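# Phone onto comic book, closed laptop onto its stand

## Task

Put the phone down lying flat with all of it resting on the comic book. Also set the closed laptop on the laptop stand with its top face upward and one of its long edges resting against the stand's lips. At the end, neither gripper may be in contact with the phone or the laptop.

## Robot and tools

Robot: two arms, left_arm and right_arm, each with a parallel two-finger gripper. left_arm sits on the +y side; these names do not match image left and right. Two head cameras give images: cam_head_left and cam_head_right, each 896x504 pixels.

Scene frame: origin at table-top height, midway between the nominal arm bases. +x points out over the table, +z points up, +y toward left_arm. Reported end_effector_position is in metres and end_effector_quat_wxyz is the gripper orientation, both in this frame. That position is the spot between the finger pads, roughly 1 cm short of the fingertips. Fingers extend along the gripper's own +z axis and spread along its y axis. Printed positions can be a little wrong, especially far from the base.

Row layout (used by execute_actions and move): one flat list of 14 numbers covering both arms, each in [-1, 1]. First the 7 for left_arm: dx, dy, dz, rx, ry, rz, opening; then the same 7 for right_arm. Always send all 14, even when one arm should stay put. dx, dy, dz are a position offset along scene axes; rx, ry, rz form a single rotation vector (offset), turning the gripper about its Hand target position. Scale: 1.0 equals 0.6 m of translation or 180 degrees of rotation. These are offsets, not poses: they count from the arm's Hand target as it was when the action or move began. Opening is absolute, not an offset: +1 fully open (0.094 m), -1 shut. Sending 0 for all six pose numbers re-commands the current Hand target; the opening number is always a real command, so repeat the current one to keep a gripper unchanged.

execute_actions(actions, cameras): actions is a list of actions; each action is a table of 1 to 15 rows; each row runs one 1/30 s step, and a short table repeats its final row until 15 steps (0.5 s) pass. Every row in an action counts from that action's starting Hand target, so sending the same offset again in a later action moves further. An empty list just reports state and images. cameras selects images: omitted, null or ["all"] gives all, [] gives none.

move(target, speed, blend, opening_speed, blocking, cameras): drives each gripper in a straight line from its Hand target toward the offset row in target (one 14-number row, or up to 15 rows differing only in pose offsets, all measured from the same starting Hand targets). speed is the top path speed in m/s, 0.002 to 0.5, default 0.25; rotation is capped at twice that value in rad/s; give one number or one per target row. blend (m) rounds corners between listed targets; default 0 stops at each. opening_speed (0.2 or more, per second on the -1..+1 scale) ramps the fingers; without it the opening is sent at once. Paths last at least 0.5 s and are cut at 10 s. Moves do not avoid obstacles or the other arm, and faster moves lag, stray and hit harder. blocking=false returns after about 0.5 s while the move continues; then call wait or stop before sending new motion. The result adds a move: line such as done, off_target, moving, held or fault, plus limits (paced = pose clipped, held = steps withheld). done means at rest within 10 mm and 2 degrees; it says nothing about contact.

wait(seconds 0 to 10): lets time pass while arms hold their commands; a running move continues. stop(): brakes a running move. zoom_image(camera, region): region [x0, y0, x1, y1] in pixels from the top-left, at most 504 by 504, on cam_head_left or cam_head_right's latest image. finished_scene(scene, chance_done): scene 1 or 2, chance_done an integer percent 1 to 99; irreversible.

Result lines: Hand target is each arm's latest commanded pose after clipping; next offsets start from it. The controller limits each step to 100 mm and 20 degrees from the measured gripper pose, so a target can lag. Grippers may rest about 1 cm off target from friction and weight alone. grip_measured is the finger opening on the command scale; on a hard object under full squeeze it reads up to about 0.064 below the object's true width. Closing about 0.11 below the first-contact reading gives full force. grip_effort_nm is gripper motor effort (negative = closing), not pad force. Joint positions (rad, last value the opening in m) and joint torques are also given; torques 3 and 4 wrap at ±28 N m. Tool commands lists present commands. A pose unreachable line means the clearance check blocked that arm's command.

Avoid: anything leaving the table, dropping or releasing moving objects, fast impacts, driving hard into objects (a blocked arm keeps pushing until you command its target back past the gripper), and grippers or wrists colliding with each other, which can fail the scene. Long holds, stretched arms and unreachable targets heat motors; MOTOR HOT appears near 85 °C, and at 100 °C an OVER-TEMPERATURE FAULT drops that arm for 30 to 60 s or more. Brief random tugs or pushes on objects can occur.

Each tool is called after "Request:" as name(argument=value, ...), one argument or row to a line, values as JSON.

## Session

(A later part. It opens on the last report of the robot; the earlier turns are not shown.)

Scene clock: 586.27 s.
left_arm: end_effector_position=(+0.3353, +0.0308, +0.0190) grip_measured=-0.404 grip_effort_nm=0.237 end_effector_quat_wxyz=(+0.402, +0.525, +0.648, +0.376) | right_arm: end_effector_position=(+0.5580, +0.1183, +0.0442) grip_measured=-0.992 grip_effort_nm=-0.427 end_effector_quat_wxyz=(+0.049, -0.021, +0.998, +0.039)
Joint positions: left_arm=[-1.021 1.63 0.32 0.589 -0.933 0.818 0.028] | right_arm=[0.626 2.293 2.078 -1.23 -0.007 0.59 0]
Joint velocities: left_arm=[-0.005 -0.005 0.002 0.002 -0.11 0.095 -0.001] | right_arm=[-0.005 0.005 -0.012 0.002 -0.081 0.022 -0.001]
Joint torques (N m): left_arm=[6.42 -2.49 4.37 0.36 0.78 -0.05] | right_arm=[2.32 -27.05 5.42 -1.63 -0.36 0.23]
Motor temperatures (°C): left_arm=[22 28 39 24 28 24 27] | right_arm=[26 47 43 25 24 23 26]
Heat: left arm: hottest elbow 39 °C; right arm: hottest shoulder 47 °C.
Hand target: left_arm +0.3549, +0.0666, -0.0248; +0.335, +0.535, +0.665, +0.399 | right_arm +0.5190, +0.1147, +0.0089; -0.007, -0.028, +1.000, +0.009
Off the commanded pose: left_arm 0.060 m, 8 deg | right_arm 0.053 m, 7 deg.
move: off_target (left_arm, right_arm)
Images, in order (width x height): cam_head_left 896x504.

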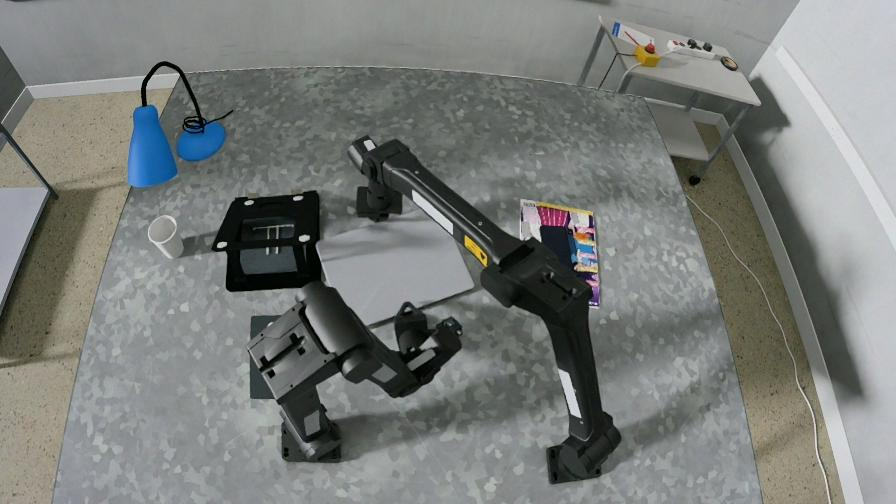

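Request:
move(
  target=[0,0,0,0,0,0,-0.4,0.0,0,-0.03,0,0,0,-1],
  speed=0.05,
  cameras=["cam_head_left","cam_head_right"],
)

Request:
zoom_image(
  camera="cam_head_left",
  region=[320, 130, 480, 280],
)

Request:
zoom_image(
  camera="cam_head_right",
  region=[320, 200, 480, 350],
)

Scene clock: 598.13 s.
left_arm: end_effector_position=(+0.3457, +0.0337, +0.0189) grip_measured=-0.403 grip_effort_nm=0.183 end_effector_quat_wxyz=(+0.400, +0.518, +0.654, +0.380) | right_arm: end_effector_position=(+0.5578, +0.1183, +0.0402) grip_measured=-0.992 grip_effort_nm=-0.427 end_effector_quat_wxyz=(+0.051, -0.021, +0.998, +0.040)
Joint positions: left_arm=[-0.989 1.642 0.334 0.601 -0.924 0.832 0.028] | right_arm=[0.626 2.293 2.066 -1.215 -0.008 0.591 0]
Joint velocities: left_arm=[-0.015 -0.015 -0.002 0.002 -0.081 -0.022 0] | right_arm=[-0.015 0.005 -0.012 0.012 -0.037 0.022 0]
Joint torques (N m): left_arm=[3.6 -2.2 3.78 0.16 0.51 -0.09] | right_arm=[2.2 -26.29 4.62 -0.95 -0.34 0.22]
Motor temperatures (°C): left_arm=[23 28 39 24 28 24 27] | right_arm=[26 45 41 25 24 23 26]
Heat: left arm: hottest elbow 39 °C; right arm: hottest shoulder 45 °C.
Hand target: left_arm +0.3549, +0.0665, -0.0248; +0.335, +0.535, +0.666, +0.399 | right_arm +0.5190, +0.1145, -0.0090; -0.007, -0.028, +1.000, +0.009
Off the commanded pose: left_arm 0.056 m, 8 deg | right_arm 0.063 m, 8 deg.
move: off_target (left_arm, right_arm)

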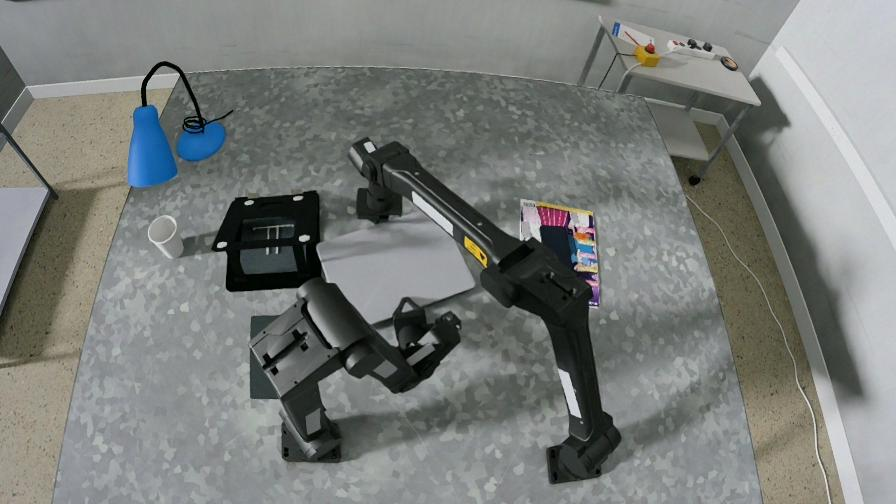

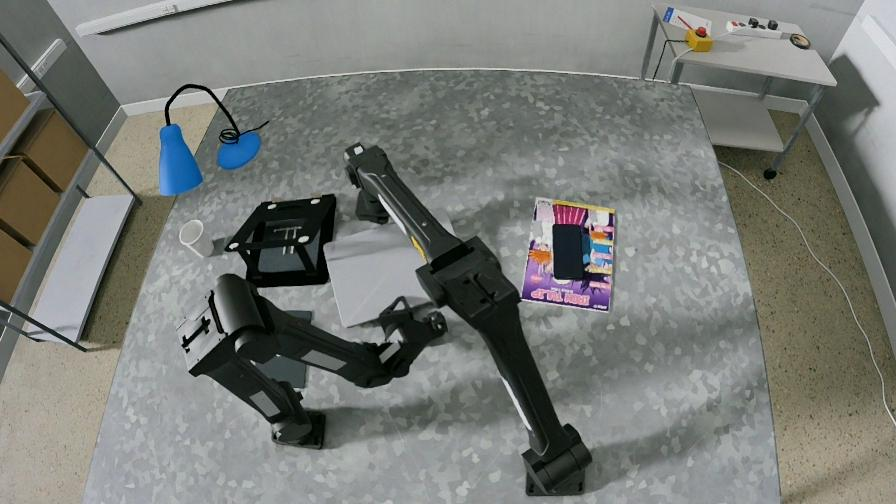

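Scaled by 3.150.

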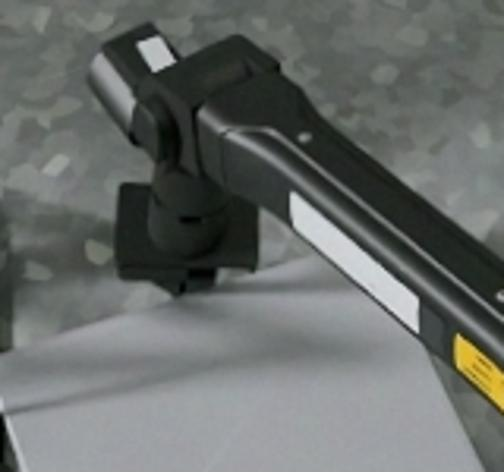

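Scaled by 3.150.

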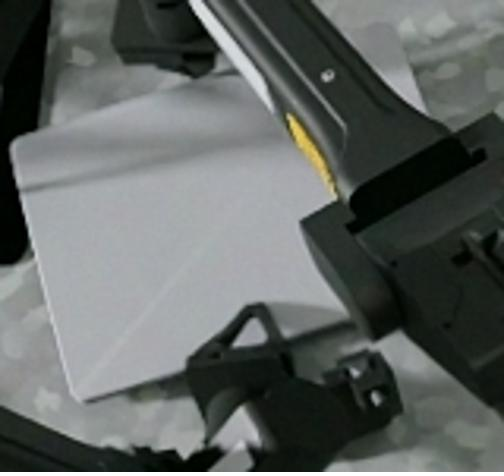

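Request:
move(
  target=[0.01,0.002,0.005,0,0,0,-0.8,0.0,0,-0.01,0,0,0,-1],
  speed=0.04,
  opening_speed=0.25,
  cameras=["cam_head_left","cam_head_right"],
)

Request:
zoom_image(
  camera="cam_head_left",
  region=[300, 200, 500, 400],
)

Request:
zoom_image(
  camera="cam_head_right",
  region=[320, 200, 480, 350],
)

Scene clock: 602.93 s.
left_arm: end_effector_position=(+0.3479, +0.0334, +0.0183) grip_measured=-0.501 grip_effort_nm=-1.009 end_effector_quat_wxyz=(+0.397, +0.525, +0.651, +0.378) | right_arm: end_effector_position=(+0.5595, +0.1197, +0.0395) grip_measured=-0.992 grip_effort_nm=-0.437 end_effector_quat_wxyz=(+0.055, -0.021, +0.997, +0.043)
Joint positions: left_arm=[-0.979 1.641 0.336 0.601 -0.907 0.851 0.023] | right_arm=[0.626 2.293 2.064 -1.202 -0.009 0.591 0]
Joint velocities: left_arm=[0.005 -0.015 -0.002 -0.007 0.037 0.066 -0.001] | right_arm=[0.005 -0.015 -0.002 -0.002 -0.007 0.007 -0.001]
Joint torques (N m): left_arm=[5.3 -2.26 3.89 0.36 0.37 -0.05] | right_arm=[2.26 -25.7 4.4 -0.95 -0.32 0.22]
Motor temperatures (°C): left_arm=[23 28 39 24 28 24 27] | right_arm=[26 45 41 25 24 23 26]
Heat: left arm: hottest elbow 39 °C; right arm: hottest shoulder 45 °C.
Hand target: left_arm +0.3609, +0.0675, -0.0218; +0.335, +0.535, +0.666, +0.399 | right_arm +0.5191, +0.1144, -0.0149; -0.006, -0.028, +1.000, +0.009
Off the commanded pose: left_arm 0.054 m, 8 deg | right_arm 0.068 m, 8 deg.
move: off_target (left_arm, right_arm)

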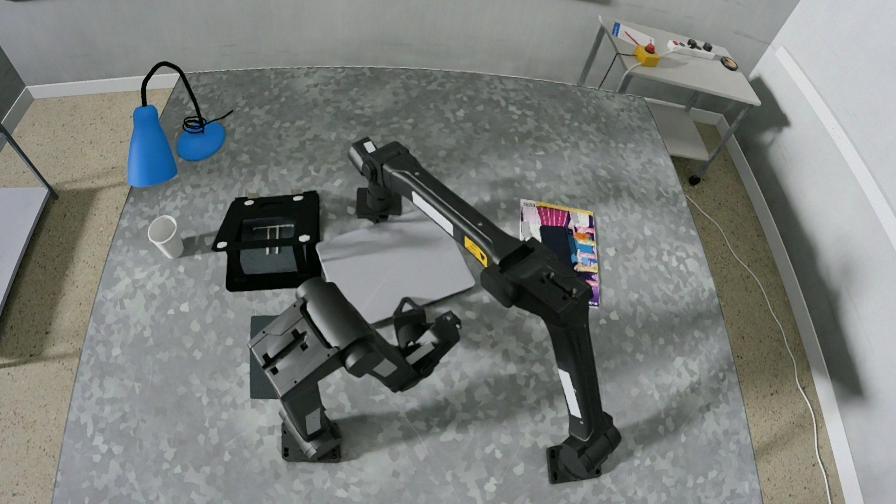

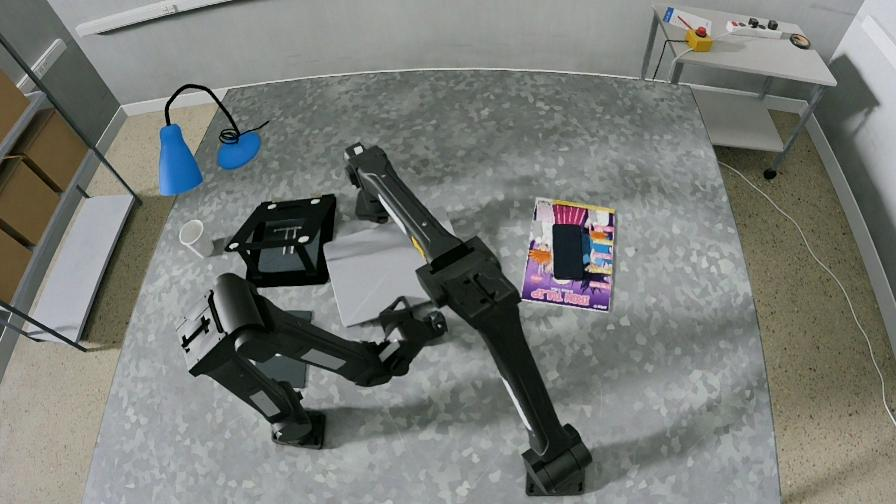

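Scaled by 2.520.

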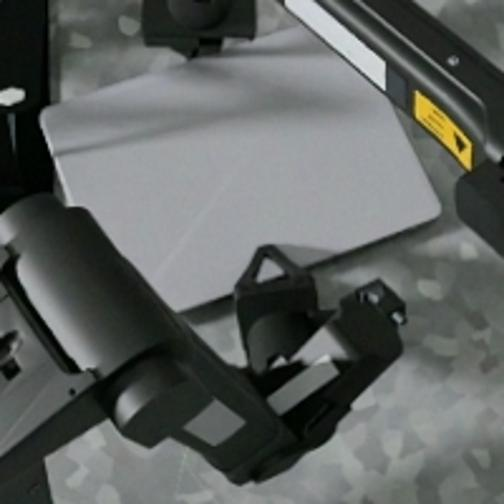

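Scaled by 3.150.

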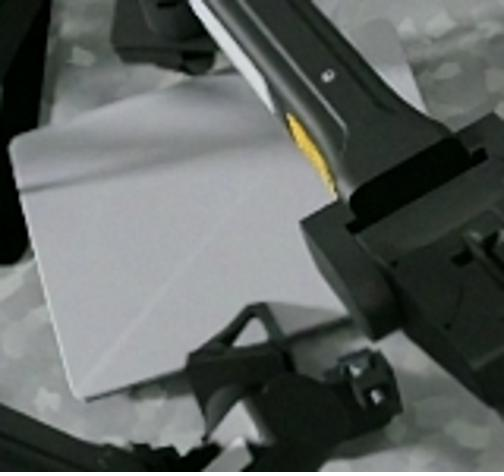

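Request:
move(
  target=[-0.015,-0.01,0.04,0,0,0,-0.8,0.08,0.01,0.28,0,0,0,-1],
  speed=0.08,
  cameras=["cam_head_left"],
)

Request:
zoom_image(
  camera="cam_head_left",
  region=[300, 200, 500, 400],
)

Scene clock: 609.07 s.
left_arm: end_effector_position=(+0.3499, +0.0375, +0.0192) grip_measured=-0.502 grip_effort_nm=-1.009 end_effector_quat_wxyz=(+0.374, +0.530, +0.655, +0.388) | right_arm: end_effector_position=(+0.5564, +0.1197, +0.1611) grip_measured=-0.992 grip_effort_nm=-0.427 end_effector_quat_wxyz=(+0.014, -0.027, +0.999, +0.021)
Joint positions: left_arm=[-0.971 1.614 0.355 0.496 -0.918 0.835 0.023] | right_arm=[0.626 2.355 2.503 -1.672 -0.02 0.577 0]
Joint velocities: left_arm=[-0.005 0.005 -0.002 -0.002 -0.007 -0.022 -0.001] | right_arm=[0.005 -0.015 0.002 -0.002 -0.037 -0.022 -0.001]
Joint torques (N m): left_arm=[1.2 -8.64 3.7 -0.38 0 -0.11] | right_arm=[0.09 -26.34 12.83 -0.14 -0.04 0.06]
Motor temperatures (°C): left_arm=[23 28 38 24 28 24 27] | right_arm=[26 45 41 25 24 23 26]
Heat: left arm: hottest elbow 38 °C; right arm: hottest shoulder 45 °C.
Hand target: left_arm +0.3522, +0.0613, +0.0019; +0.335, +0.535, +0.666, +0.399 | right_arm +0.5674, +0.1227, +0.1531; -0.006, -0.029, +1.000, +0.009
Off the commanded pose: left_arm 0.029 m, 5 deg | right_arm 0.013 m, 3 deg.
joint sent to its limit (right arm) — joint 4 (wrist pitch), lower limit. The joint targets are off in orientation, not in position.
move: off_target (left_arm, right_arm)
Images, in order (width x height): cam_head_left 896x504.

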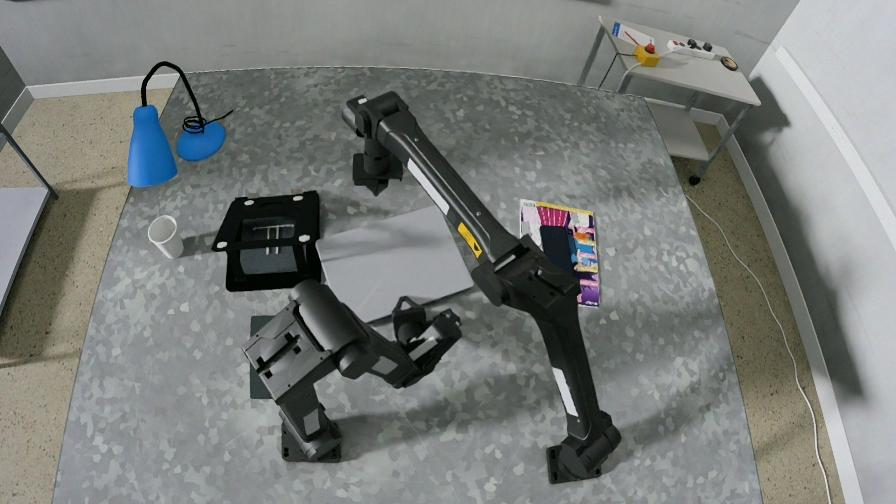

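Scaled by 2.520.

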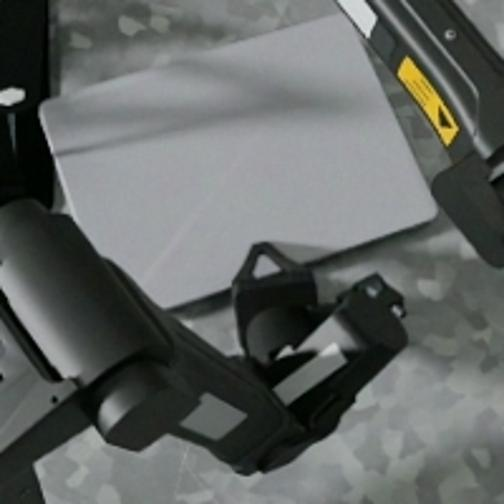

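Request:
move(
  target=[0.0,-0.02,0.13,0,0,0,-0.8,0.0,0,0.0,0,0,0,-1],
  speed=0.06,
  cameras=["cam_head_left"],
)

Request:
zoom_image(
  camera="cam_head_left",
  region=[300, 200, 500, 400],
)

Scene clock: 621.47 s.
left_arm: end_effector_position=(+0.3424, +0.0587, +0.0615) grip_measured=-0.601 grip_effort_nm=-0.994 end_effector_quat_wxyz=(+0.323, +0.543, +0.665, +0.399) | right_arm: end_effector_position=(+0.5564, +0.1197, +0.1611) grip_measured=-0.992 grip_effort_nm=-0.427 end_effector_quat_wxyz=(+0.014, -0.028, +0.999, +0.021)
Joint positions: left_arm=[-0.953 1.35 0.384 0.067 -0.921 0.789 0.019] | right_arm=[0.626 2.355 2.503 -1.672 -0.02 0.577 0]
Joint velocities: left_arm=[-0.005 0.005 -0.017 -0.007 0.066 -0.022 -0.001] | right_arm=[0.005 -0.005 -0.012 -0.012 0.007 0.007 -0.001]
Joint torques (N m): left_arm=[-1.2 -9.41 10.35 0.38 -0.5 0.06] | right_arm=[0.09 -26.17 12.92 -0.16 -0.03 0.09]
Motor temperatures (°C): left_arm=[23 28 38 24 27 24 28] | right_arm=[26 44 45 25 24 23 26]
Heat: left arm: hottest elbow 38 °C; right arm: hottest elbow 45 °C.
Hand target: left_arm +0.3531, +0.0480, +0.0788; +0.335, +0.535, +0.665, +0.398 | right_arm +0.5675, +0.1227, +0.1531; -0.006, -0.029, +1.000, +0.009
Off the commanded pose: left_arm 0.023 m, 2 deg | right_arm 0.014 m, 3 deg.
joint sent to its limit (right arm) — joint 4 (wrist pitch), lower limit. The joint targets are off in orientation, not in position.
move: off_target (left_arm, right_arm)
Images, in order (width x height): cam_head_left 896x504.

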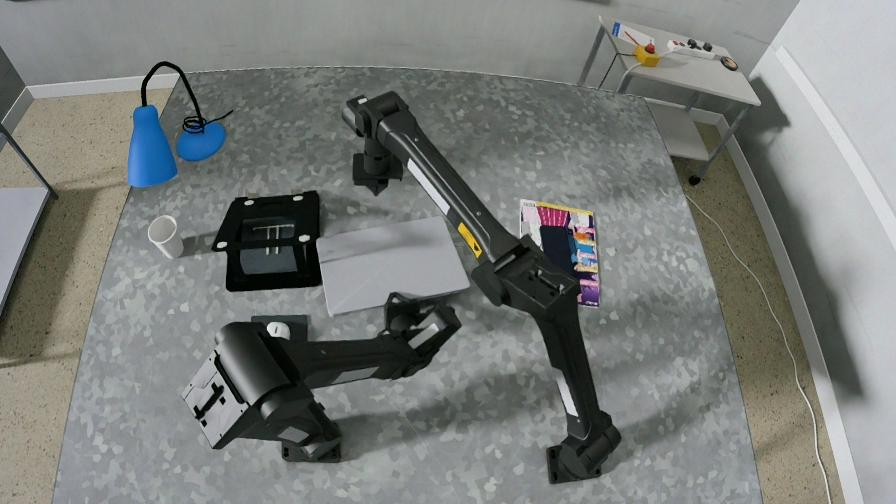

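Scaled by 2.520.

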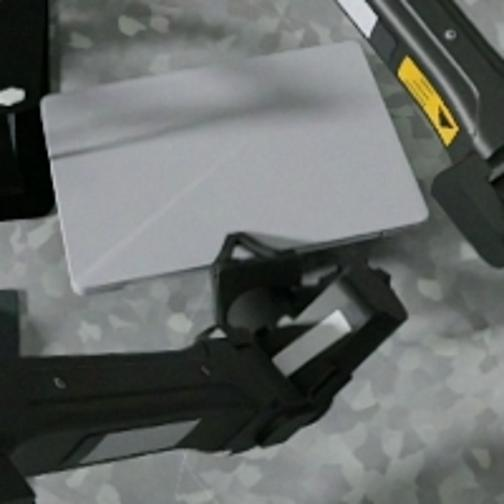

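Request:
move(
  target=[0,0,0,0,0,0,-0.8,-0.046,-0.455,0.09,0.338,0.0125,-0.0086,-0.2],
  speed=0.15,
  cameras=["cam_head_left","cam_head_right"],
)

Scene clock: 632.33 s.
left_arm: end_effector_position=(+0.3424, +0.0587, +0.0618) grip_measured=-0.603 grip_effort_nm=-1.009 end_effector_quat_wxyz=(+0.324, +0.542, +0.665, +0.399) | right_arm: end_effector_position=(+0.5402, -0.1484, +0.2146) grip_measured=-0.201 grip_effort_nm=0.061 end_effector_quat_wxyz=(+0.003, -0.019, +0.857, +0.514)
Joint positions: left_arm=[-0.953 1.349 0.384 0.067 -0.921 0.788 0.019] | right_arm=[0.016 1.881 1.614 -1.295 -1.081 -0.018 0.038]
Joint velocities: left_arm=[-0.005 -0.005 0.002 0.007 -0.037 -0.007 0] | right_arm=[-0.005 -0.024 0.002 -0.002 -0.007 0.022 0]
Joint torques (N m): left_arm=[-0.26 -8.64 10.5 0.44 -0.53 0.07] | right_arm=[0.21 -22.48 7.92 -0.2 -0.62 -0.01]
Motor temperatures (°C): left_arm=[23 28 38 24 27 23 28] | right_arm=[26 45 46 25 24 23 25]
Heat: left arm: hottest elbow 38 °C; right arm: hottest elbow 46 °C.
Hand target: left_arm +0.3531, +0.0480, +0.0787; +0.335, +0.535, +0.666, +0.398 | right_arm +0.5375, -0.1517, +0.2133; +0.000, -0.016, +0.857, +0.515
Off the commanded pose: left_arm 0.023 m, 2 deg | right_arm 0.008 m, 1 deg.
move: off_target (left_arm)

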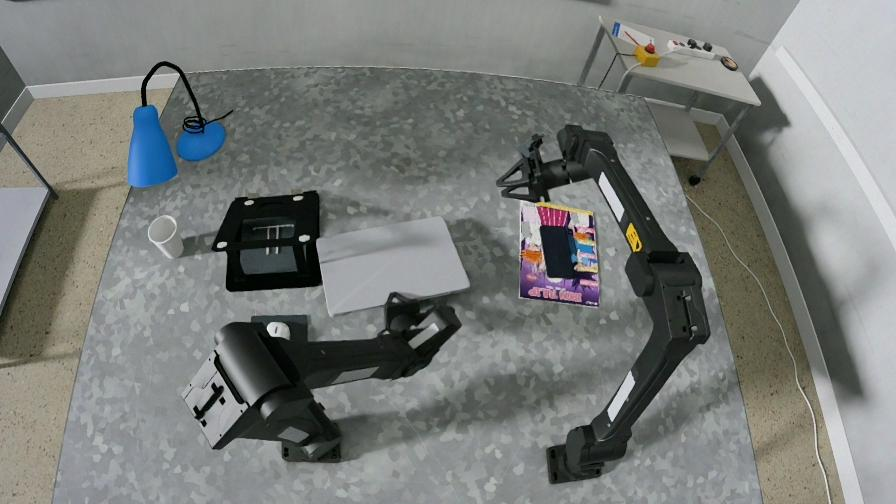

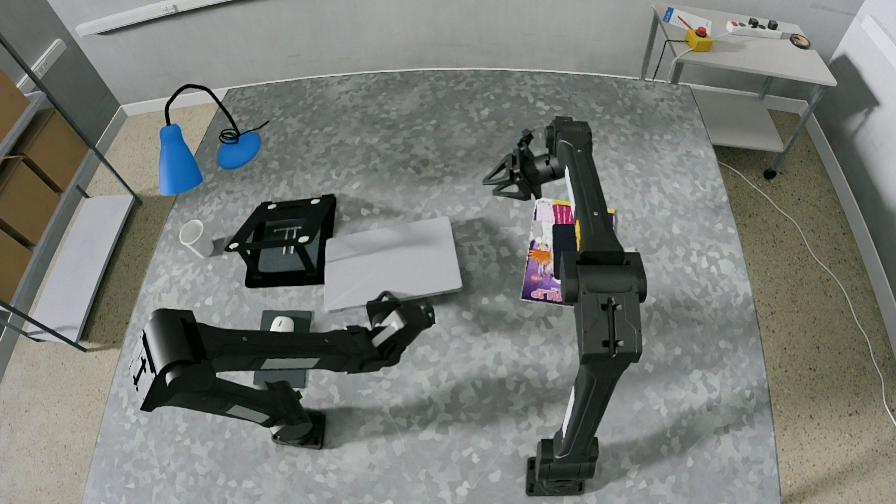

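Request:
move(
  target=[0,0,0,0,0,0,-0.8,-0.0875,0.02,-0.25,0,0,0,-0.2],
  speed=0.12,
  cameras=["cam_head_left","cam_head_right"],
)

Request:
zoom_image(
  camera="cam_head_left",
  region=[400, 180, 580, 330],
)

Request:
zoom_image(
  camera="cam_head_right",
  region=[400, 180, 580, 330],
)

Scene clock: 640.60 s.
left_arm: end_effector_position=(+0.3424, +0.0587, +0.0618) grip_measured=-0.603 grip_effort_nm=-1.009 end_effector_quat_wxyz=(+0.324, +0.542, +0.665, +0.399) | right_arm: end_effector_position=(+0.4884, -0.1482, +0.0863) grip_measured=-0.201 grip_effort_nm=0.066 end_effector_quat_wxyz=(+0.021, -0.024, +0.857, +0.515)
Joint positions: left_arm=[-0.953 1.349 0.384 0.067 -0.921 0.788 0.019] | right_arm=[0.018 1.887 1.246 -0.862 -1.081 0.008 0.038]
Joint velocities: left_arm=[-0.005 0.015 0.007 0.002 -0.007 -0.022 0.001] | right_arm=[-0.015 -0.015 0.007 -0.012 -0.037 0.022 0]
Joint torques (N m): left_arm=[-0.09 -9.76 10.55 0.34 -0.53 0.03] | right_arm=[1.44 -17.61 6.11 0.58 -0.56 0.14]
Motor temperatures (°C): left_arm=[23 28 39 24 27 23 28] | right_arm=[26 46 45 25 24 23 25]
Heat: left arm: hottest elbow 39 °C; right arm: hottest shoulder 46 °C.
Hand target: left_arm +0.3531, +0.0480, +0.0787; +0.335, +0.535, +0.666, +0.398 | right_arm +0.4818, -0.1416, +0.0643; +0.000, -0.016, +0.857, +0.515
Off the commanded pose: left_arm 0.023 m, 2 deg | right_arm 0.025 m, 3 deg.
move: off_target (left_arm, right_arm)

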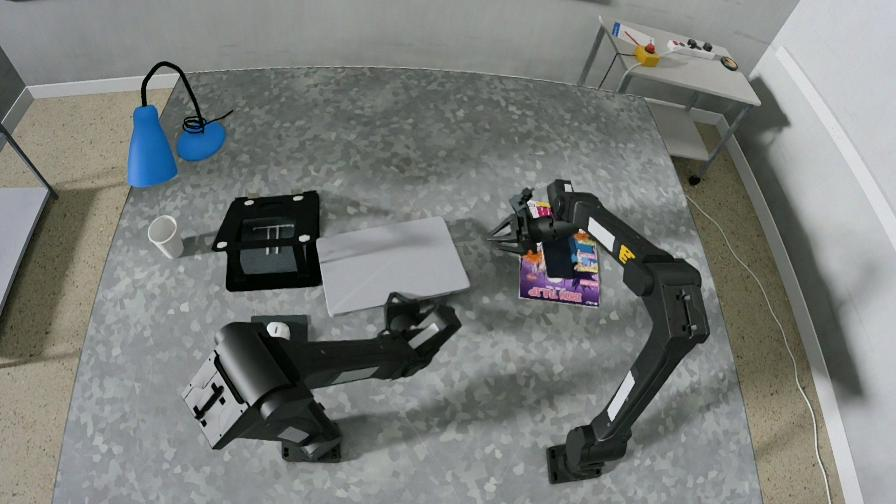

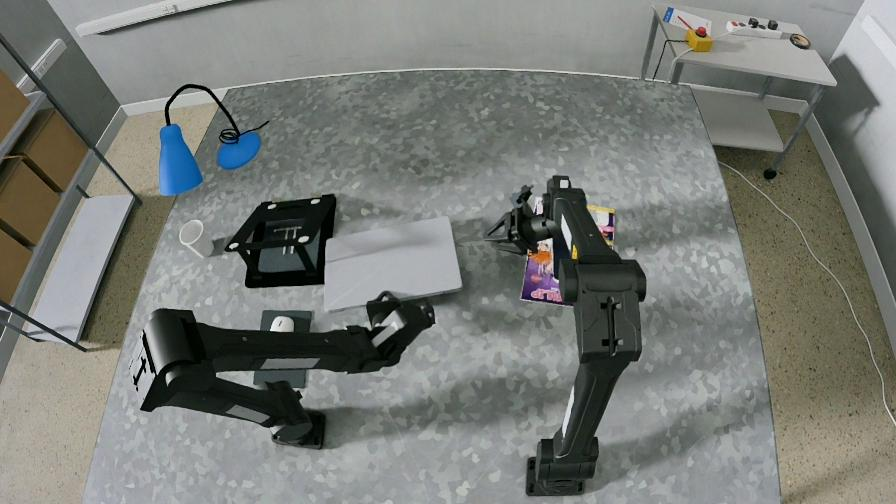

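Scaled by 2.800.

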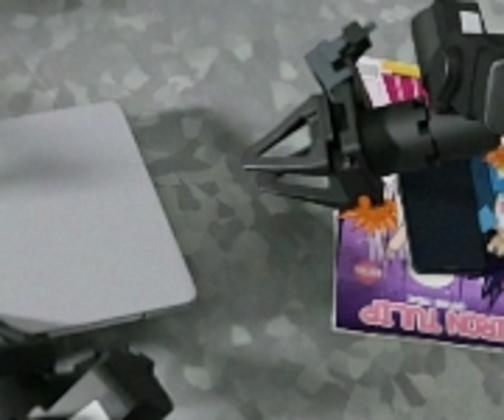

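Scaled by 2.800.

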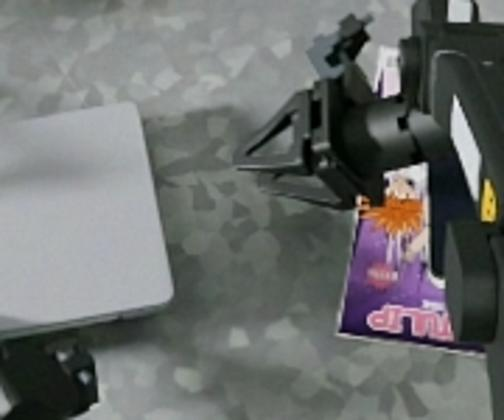

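Request:
move(
  target=[0,0,0,0,0,0,-0.8,-0.015,0.06,-0.06,0,0,0,-0.2],
  speed=0.08,
  cameras=["cam_head_left","cam_head_right"],
)

Request:
zoom_image(
  camera="cam_head_left",
  region=[400, 180, 580, 330],
)

Request:
zoom_image(
  camera="cam_head_right",
  region=[400, 180, 580, 330],
)

Scene clock: 648.50 s.
left_arm: end_effector_position=(+0.3424, +0.0587, +0.0618) grip_measured=-0.603 grip_effort_nm=-1.009 end_effector_quat_wxyz=(+0.324, +0.542, +0.665, +0.399) | right_arm: end_effector_position=(+0.4799, -0.1105, +0.0501) grip_measured=-0.201 grip_effort_nm=0.061 end_effector_quat_wxyz=(+0.019, -0.026, +0.855, +0.517)
Joint positions: left_arm=[-0.953 1.349 0.384 0.067 -0.921 0.788 0.019] | right_arm=[0.092 1.922 1.173 -0.628 -1.078 0.153 0.038]
Joint velocities: left_arm=[0.015 0.005 0.002 0.012 0.066 -0.022 0.001] | right_arm=[-0.024 -0.015 0.002 0.017 -0.007 0.007 0]
Joint torques (N m): left_arm=[-0.85 -9.52 10.32 0.57 -0.45 0.07] | right_arm=[1.26 -18.08 5.7 0.69 -0.45 0.15]
Motor temperatures (°C): left_arm=[22 28 39 23 27 23 28] | right_arm=[26 46 44 25 24 23 25]
Heat: left arm: hottest elbow 39 °C; right arm: hottest shoulder 46 °C.
Hand target: left_arm +0.3531, +0.0480, +0.0787; +0.335, +0.535, +0.666, +0.398 | right_arm +0.4720, -0.1059, +0.0283; -0.001, -0.017, +0.857, +0.515
Off the commanded pose: left_arm 0.023 m, 2 deg | right_arm 0.023 m, 2 deg.
move: off_target (left_arm, right_arm)

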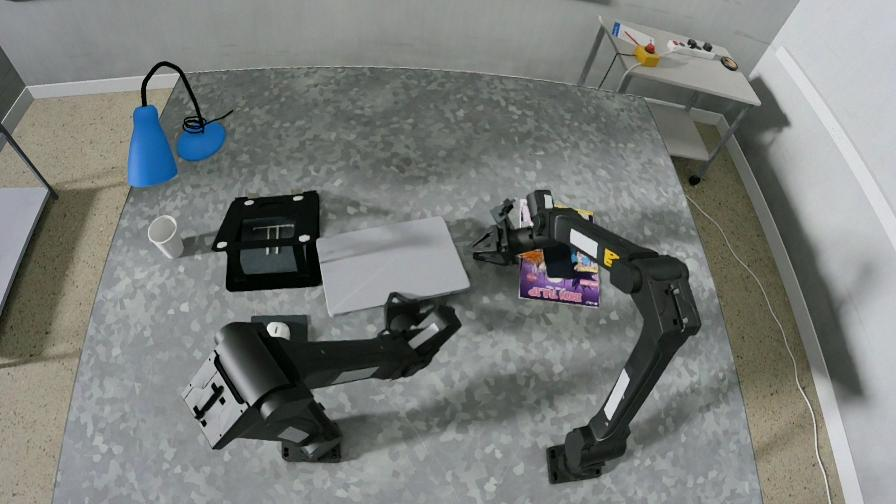

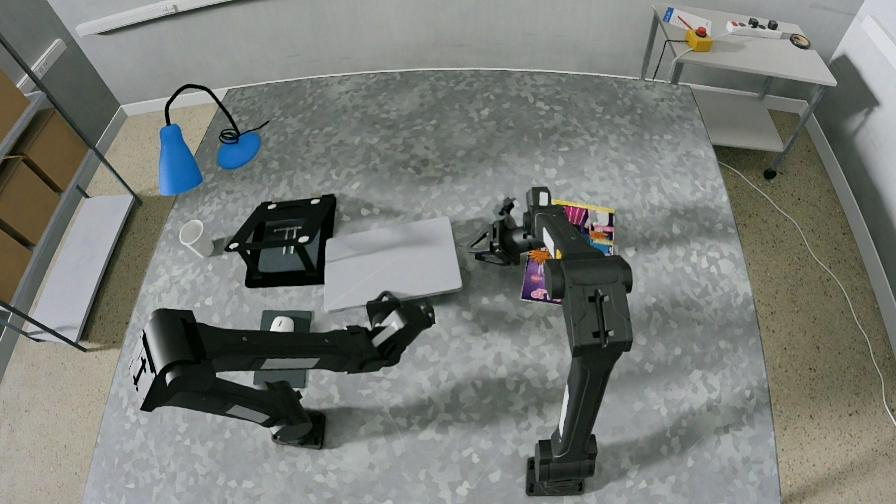

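Scaled by 2.800.

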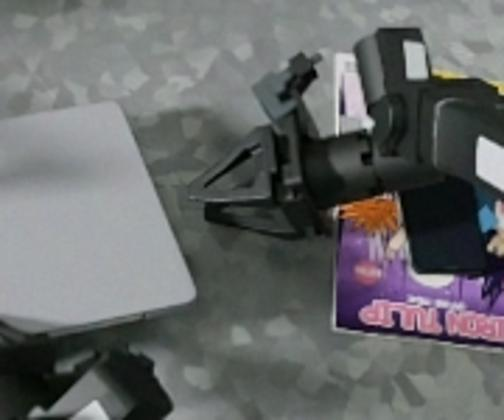

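Scaled by 2.800.

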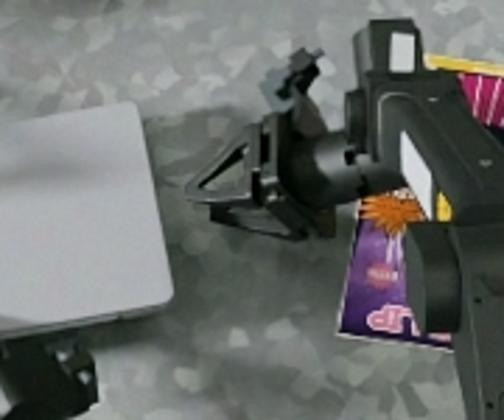

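Request:
move(
  target=[0,0,0,0,0,0,-0.8,0.0,0.09,-0.01,0,0,0,-0.2],
  speed=0.06,
  cameras=["cam_head_left","cam_head_right"],
)

Request:
zoom_image(
  camera="cam_head_left",
  region=[400, 180, 580, 330],
)

Request:
zoom_image(
  camera="cam_head_right",
  region=[400, 180, 580, 330],
)

Scene clock: 654.30 s.
left_arm: end_effector_position=(+0.3424, +0.0587, +0.0618) grip_measured=-0.603 grip_effort_nm=-1.009 end_effector_quat_wxyz=(+0.324, +0.542, +0.665, +0.399) | right_arm: end_effector_position=(+0.4808, -0.0559, +0.0463) grip_measured=-0.201 grip_effort_nm=0.061 end_effector_quat_wxyz=(+0.018, -0.027, +0.854, +0.519)
Joint positions: left_arm=[-0.953 1.349 0.384 0.067 -0.921 0.788 0.019] | right_arm=[0.196 1.93 1.158 -0.426 -1.052 0.356 0.038]
Joint velocities: left_arm=[-0.015 -0.005 -0.007 0.017 -0.022 -0.066 0] | right_arm=[0.005 0.005 -0.017 -0.017 0.022 0.022 -0.001]
Joint torques (N m): left_arm=[-1.73 -9.41 10.28 0.5 -0.49 0.04] | right_arm=[1.26 -17.61 5.67 1.13 -0.39 0.14]
Motor temperatures (°C): left_arm=[22 28 39 23 27 23 28] | right_arm=[26 45 43 25 24 23 25]
Heat: left arm: hottest elbow 39 °C; right arm: hottest shoulder 45 °C.
Hand target: left_arm +0.3531, +0.0480, +0.0787; +0.335, +0.535, +0.665, +0.398 | right_arm +0.4719, -0.0520, +0.0214; -0.002, -0.017, +0.857, +0.515
Off the commanded pose: left_arm 0.023 m, 2 deg | right_arm 0.026 m, 3 deg.
move: off_target (left_arm, right_arm)

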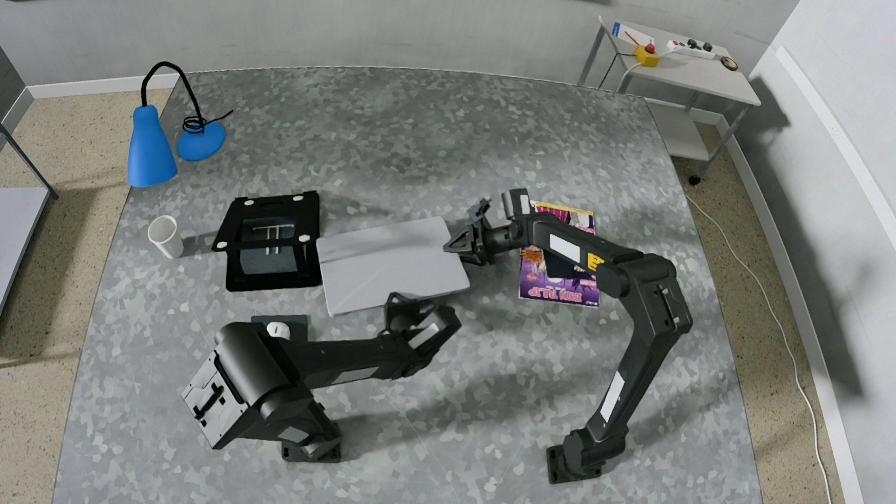

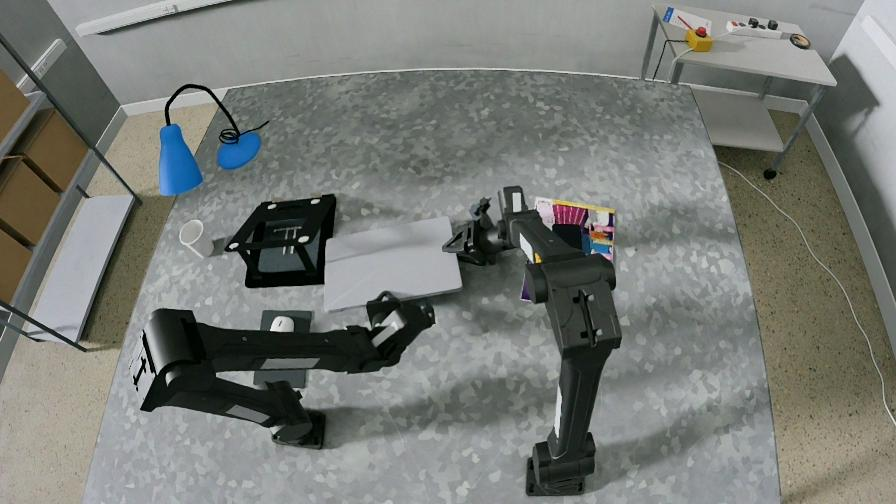

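Scaled by 2.800.

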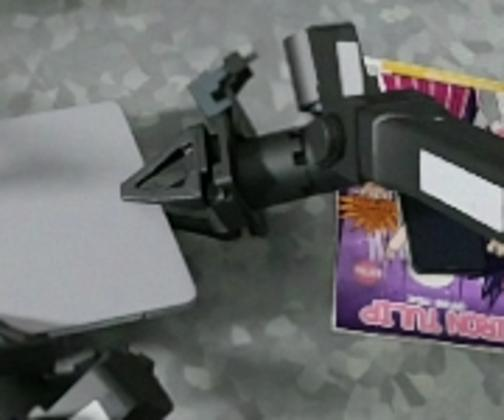

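Scaled by 2.800.

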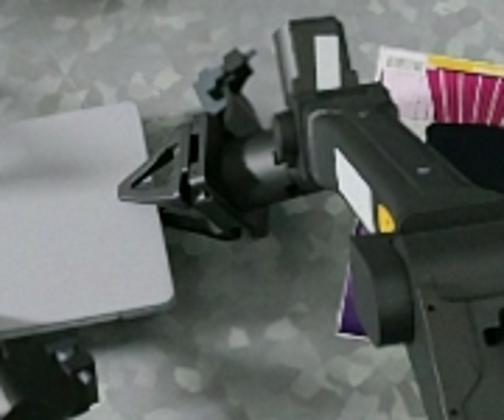

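Request:
move(
  target=[0,0,0,0,0,0,-0.85,0.0,0.01,0.01,0,0,0,-0.8],
  speed=0.04,
  opening_speed=0.25,
  cameras=["cam_head_left","cam_head_right"],
)

Request:
zoom_image(
  camera="cam_head_left",
  region=[400, 180, 580, 330],
)

Scene clock: 659.27 s.
left_arm: end_effector_position=(+0.3422, +0.0590, +0.0615) grip_measured=-0.603 grip_effort_nm=-1.009 end_effector_quat_wxyz=(+0.323, +0.542, +0.665, +0.398) | right_arm: end_effector_position=(+0.4794, -0.0516, +0.0486) grip_measured=-0.537 grip_effort_nm=-1.038 end_effector_quat_wxyz=(+0.006, -0.014, +0.851, +0.525)
Joint positions: left_arm=[-0.953 1.349 0.384 0.064 -0.921 0.786 0.019] | right_arm=[0.202 1.93 1.158 -0.418 -1.066 0.401 0.022]
Joint velocities: left_arm=[-0.005 -0.024 -0.017 0.002 -0.051 -0.007 0] | right_arm=[0.005 -0.005 0.017 0.002 -0.037 -0.022 -0.001]
Joint torques (N m): left_arm=[-0.79 -10.11 10.52 0.49 -0.53 0.08] | right_arm=[1.67 -18.37 5.94 1.1 0.16 -0.05]
Motor temperatures (°C): left_arm=[22 28 39 23 27 23 28] | right_arm=[26 45 42 25 24 23 25]
Heat: left arm: hottest elbow 39 °C; right arm: hottest shoulder 45 °C.
Hand target: left_arm +0.3531, +0.0480, +0.0787; +0.335, +0.535, +0.665, +0.398 | right_arm +0.4719, -0.0459, +0.0273; -0.002, -0.018, +0.857, +0.515
Off the commanded pose: left_arm 0.023 m, 2 deg | right_arm 0.023 m, 2 deg.
move: off_target (left_arm, right_arm)

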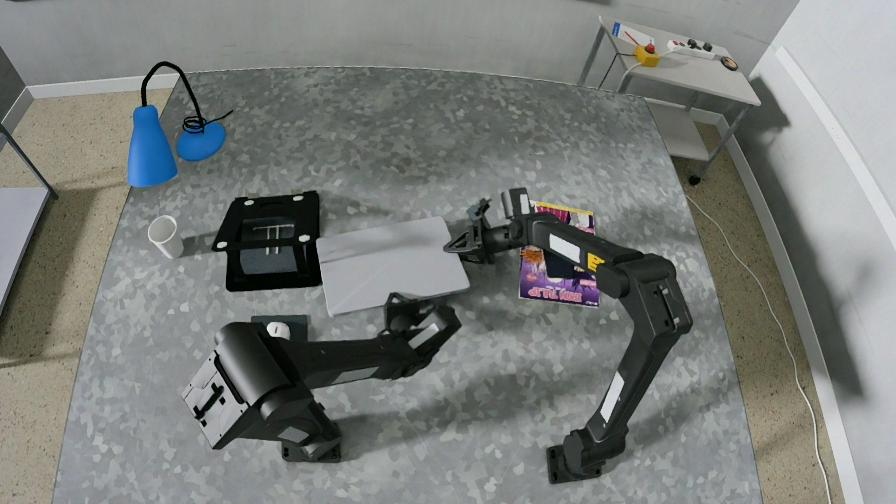

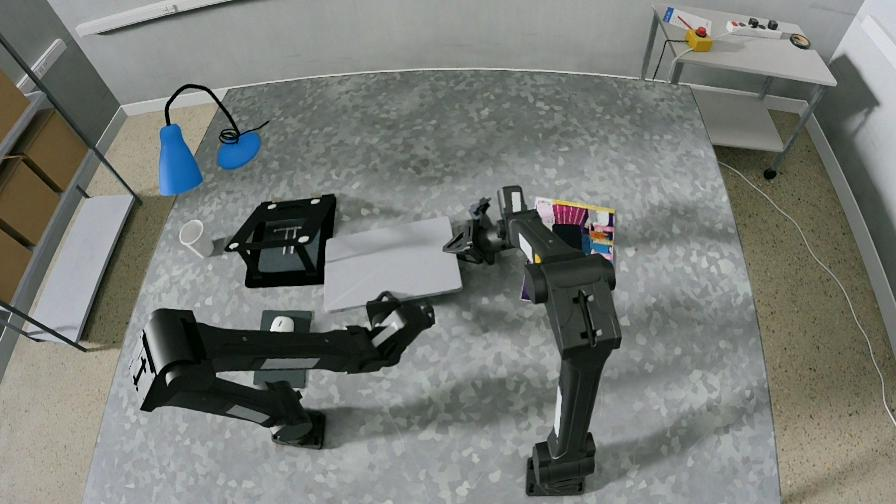

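Scaled by 2.800.

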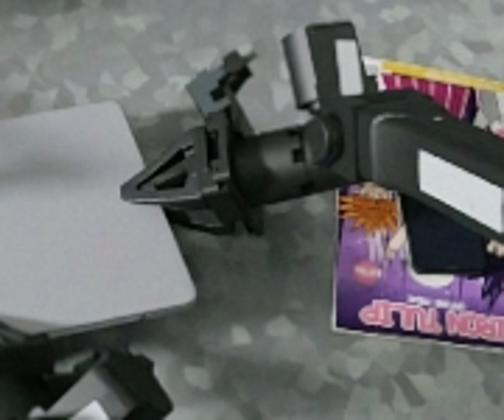

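Request:
move(
  target=[0,0.0,0.1,0,0,0,-0.85,0.0,0.0,0.15,0,0,0,-0.85],
  speed=0.06,
  cameras=["cam_head_left","cam_head_right"],
)

Scene clock: 665.63 s.
left_arm: end_effector_position=(+0.3319, +0.0701, +0.0944) grip_measured=-0.633 grip_effort_nm=-1.004 end_effector_quat_wxyz=(+0.301, +0.552, +0.670, +0.394) | right_arm: end_effector_position=(+0.4567, -0.0529, +0.0772) grip_measured=-0.556 grip_effort_nm=-1.033 end_effector_quat_wxyz=(-0.052, +0.038, +0.861, +0.505)
Joint positions: left_arm=[-0.953 1.178 0.416 -0.206 -0.907 0.755 0.017] | right_arm=[0.212 1.85 1.158 -0.601 -1.042 0.465 0.021]
Joint velocities: left_arm=[0.005 -0.005 -0.002 -0.012 0.037 0.007 -0.001] | right_arm=[0.005 -0.005 -0.007 0.002 -0.022 -0.007 0]
Joint torques (N m): left_arm=[-1.44 -9.7 16.03 0.92 -1.16 0.35] | right_arm=[1.14 -23.77 10.15 0.4 -0.59 -0.53]
Motor temperatures (°C): left_arm=[22 28 40 23 27 23 28] | right_arm=[26 45 42 25 24 23 26]
Heat: left arm: hottest elbow 40 °C; right arm: hottest shoulder 45 °C.
Hand target: left_arm +0.3541, +0.0469, +0.1384; +0.335, +0.535, +0.666, +0.398 | right_arm +0.4736, -0.0446, +0.1174; -0.002, -0.018, +0.857, +0.515
Off the commanded pose: left_arm 0.054 m, 4 deg | right_arm 0.044 m, 9 deg.
move: off_target (left_arm, right_arm)

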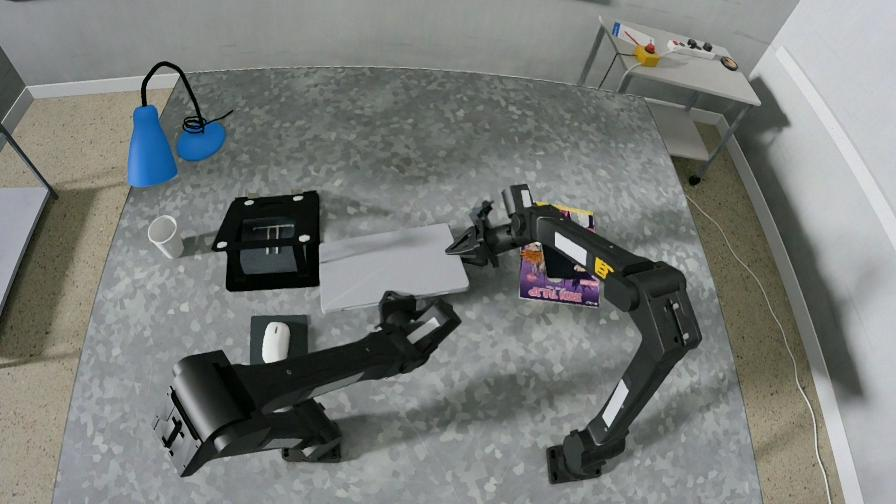

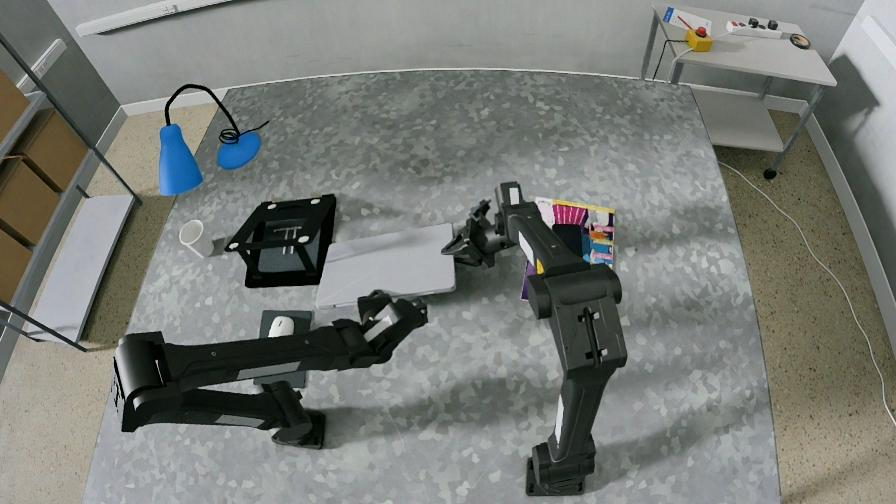

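Request:
move(
  target=[0,0.0,0.1,0,0,0,-0.85,0.0,0.0,0.1,0,0,0,-0.85],
  speed=0.06,
  cameras=[],
)

Request:
move(
  target=[0,0.0,0.07,0,0,0,-0.85,0.0,0.0,0.07,0,0,0,-0.85],
  speed=0.06,
  cameras=["cam_head_left","cam_head_right"],
)

Scene clock: 670.47 s.
left_arm: end_effector_position=(+0.3282, +0.0725, +0.1317) grip_measured=-0.637 grip_effort_nm=-1.009 end_effector_quat_wxyz=(+0.291, +0.549, +0.682, +0.385) | right_arm: end_effector_position=(+0.4465, -0.0561, +0.1171) grip_measured=-0.582 grip_effort_nm=-1.038 end_effector_quat_wxyz=(-0.076, +0.064, +0.864, +0.494)
Joint positions: left_arm=[-0.953 1.067 0.489 -0.441 -0.893 0.701 0.017] | right_arm=[0.212 1.772 1.18 -0.744 -1.031 0.5 0.02]
Joint velocities: left_arm=[-0.015 -0.005 -0.007 0.007 -0.037 0.037 0] | right_arm=[0.005 -0.005 0.007 -0.012 0.007 -0.095 0]
Joint torques (N m): left_arm=[-1.14 -10.05 19.9 0.92 -1.85 0.78] | right_arm=[1.14 -23.94 13.29 0.54 -0.89 -0.75]
Motor temperatures (°C): left_arm=[22 28 40 23 28 24 28] | right_arm=[26 44 42 25 24 24 26]
Heat: left arm: hottest elbow 40 °C; right arm: hottest shoulder 44 °C.
Hand target: left_arm +0.3551, +0.0458, +0.1981; +0.335, +0.535, +0.665, +0.398 | right_arm +0.4746, -0.0436, +0.1774; -0.002, -0.018, +0.857, +0.515
Off the commanded pose: left_arm 0.076 m, 6 deg | right_arm 0.067 m, 13 deg.
move: off_target (left_arm, right_arm)
No camera images: "cameras" was empty.

Scene clock: 671.87 s.
left_arm: end_effector_position=(+0.3300, +0.0708, +0.1666) grip_measured=-0.637 grip_effort_nm=-1.004 end_effector_quat_wxyz=(+0.288, +0.547, +0.685, +0.386) | right_arm: end_effector_position=(+0.4491, -0.0560, +0.1525) grip_measured=-0.585 grip_effort_nm=-1.038 end_effector_quat_wxyz=(-0.079, +0.068, +0.865, +0.491)
Joint positions: left_arm=[-0.953 1.012 0.564 -0.583 -0.896 0.687 0.017] | right_arm=[0.212 1.73 1.233 -0.846 -1.026 0.504 0.019]
Joint velocities: left_arm=[0.005 0.015 -0.007 0.002 -0.022 -0.007 0] | right_arm=[-0.015 -0.005 -0.002 -0.002 -0.051 -0.007 0]
Joint torques (N m): left_arm=[-1.79 -9.64 21.3 0.77 -1.86 0.93] | right_arm=[1.2 -23.88 14.32 0.42 -1.02 -0.78]
Motor temperatures (°C): left_arm=[22 28 41 24 28 24 29] | right_arm=[26 45 43 25 24 24 26]
Heat: left arm: hottest elbow 41 °C; right arm: hottest shoulder 45 °C.
Hand target: left_arm +0.3558, +0.0450, +0.2400; +0.335, +0.535, +0.665, +0.398 | right_arm +0.4753, -0.0430, +0.2194; -0.002, -0.018, +0.857, +0.515
Off the commanded pose: left_arm 0.082 m, 6 deg | right_arm 0.073 m, 14 deg.
move: off_target (left_arm, right_arm)

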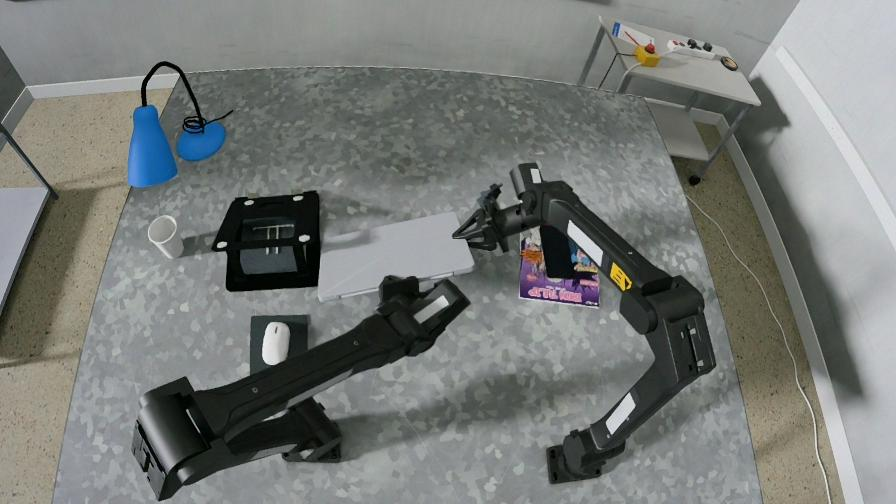

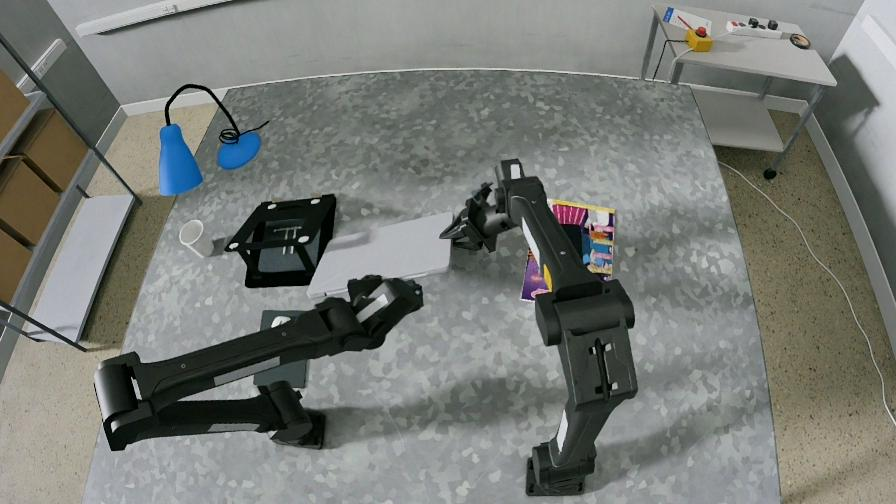

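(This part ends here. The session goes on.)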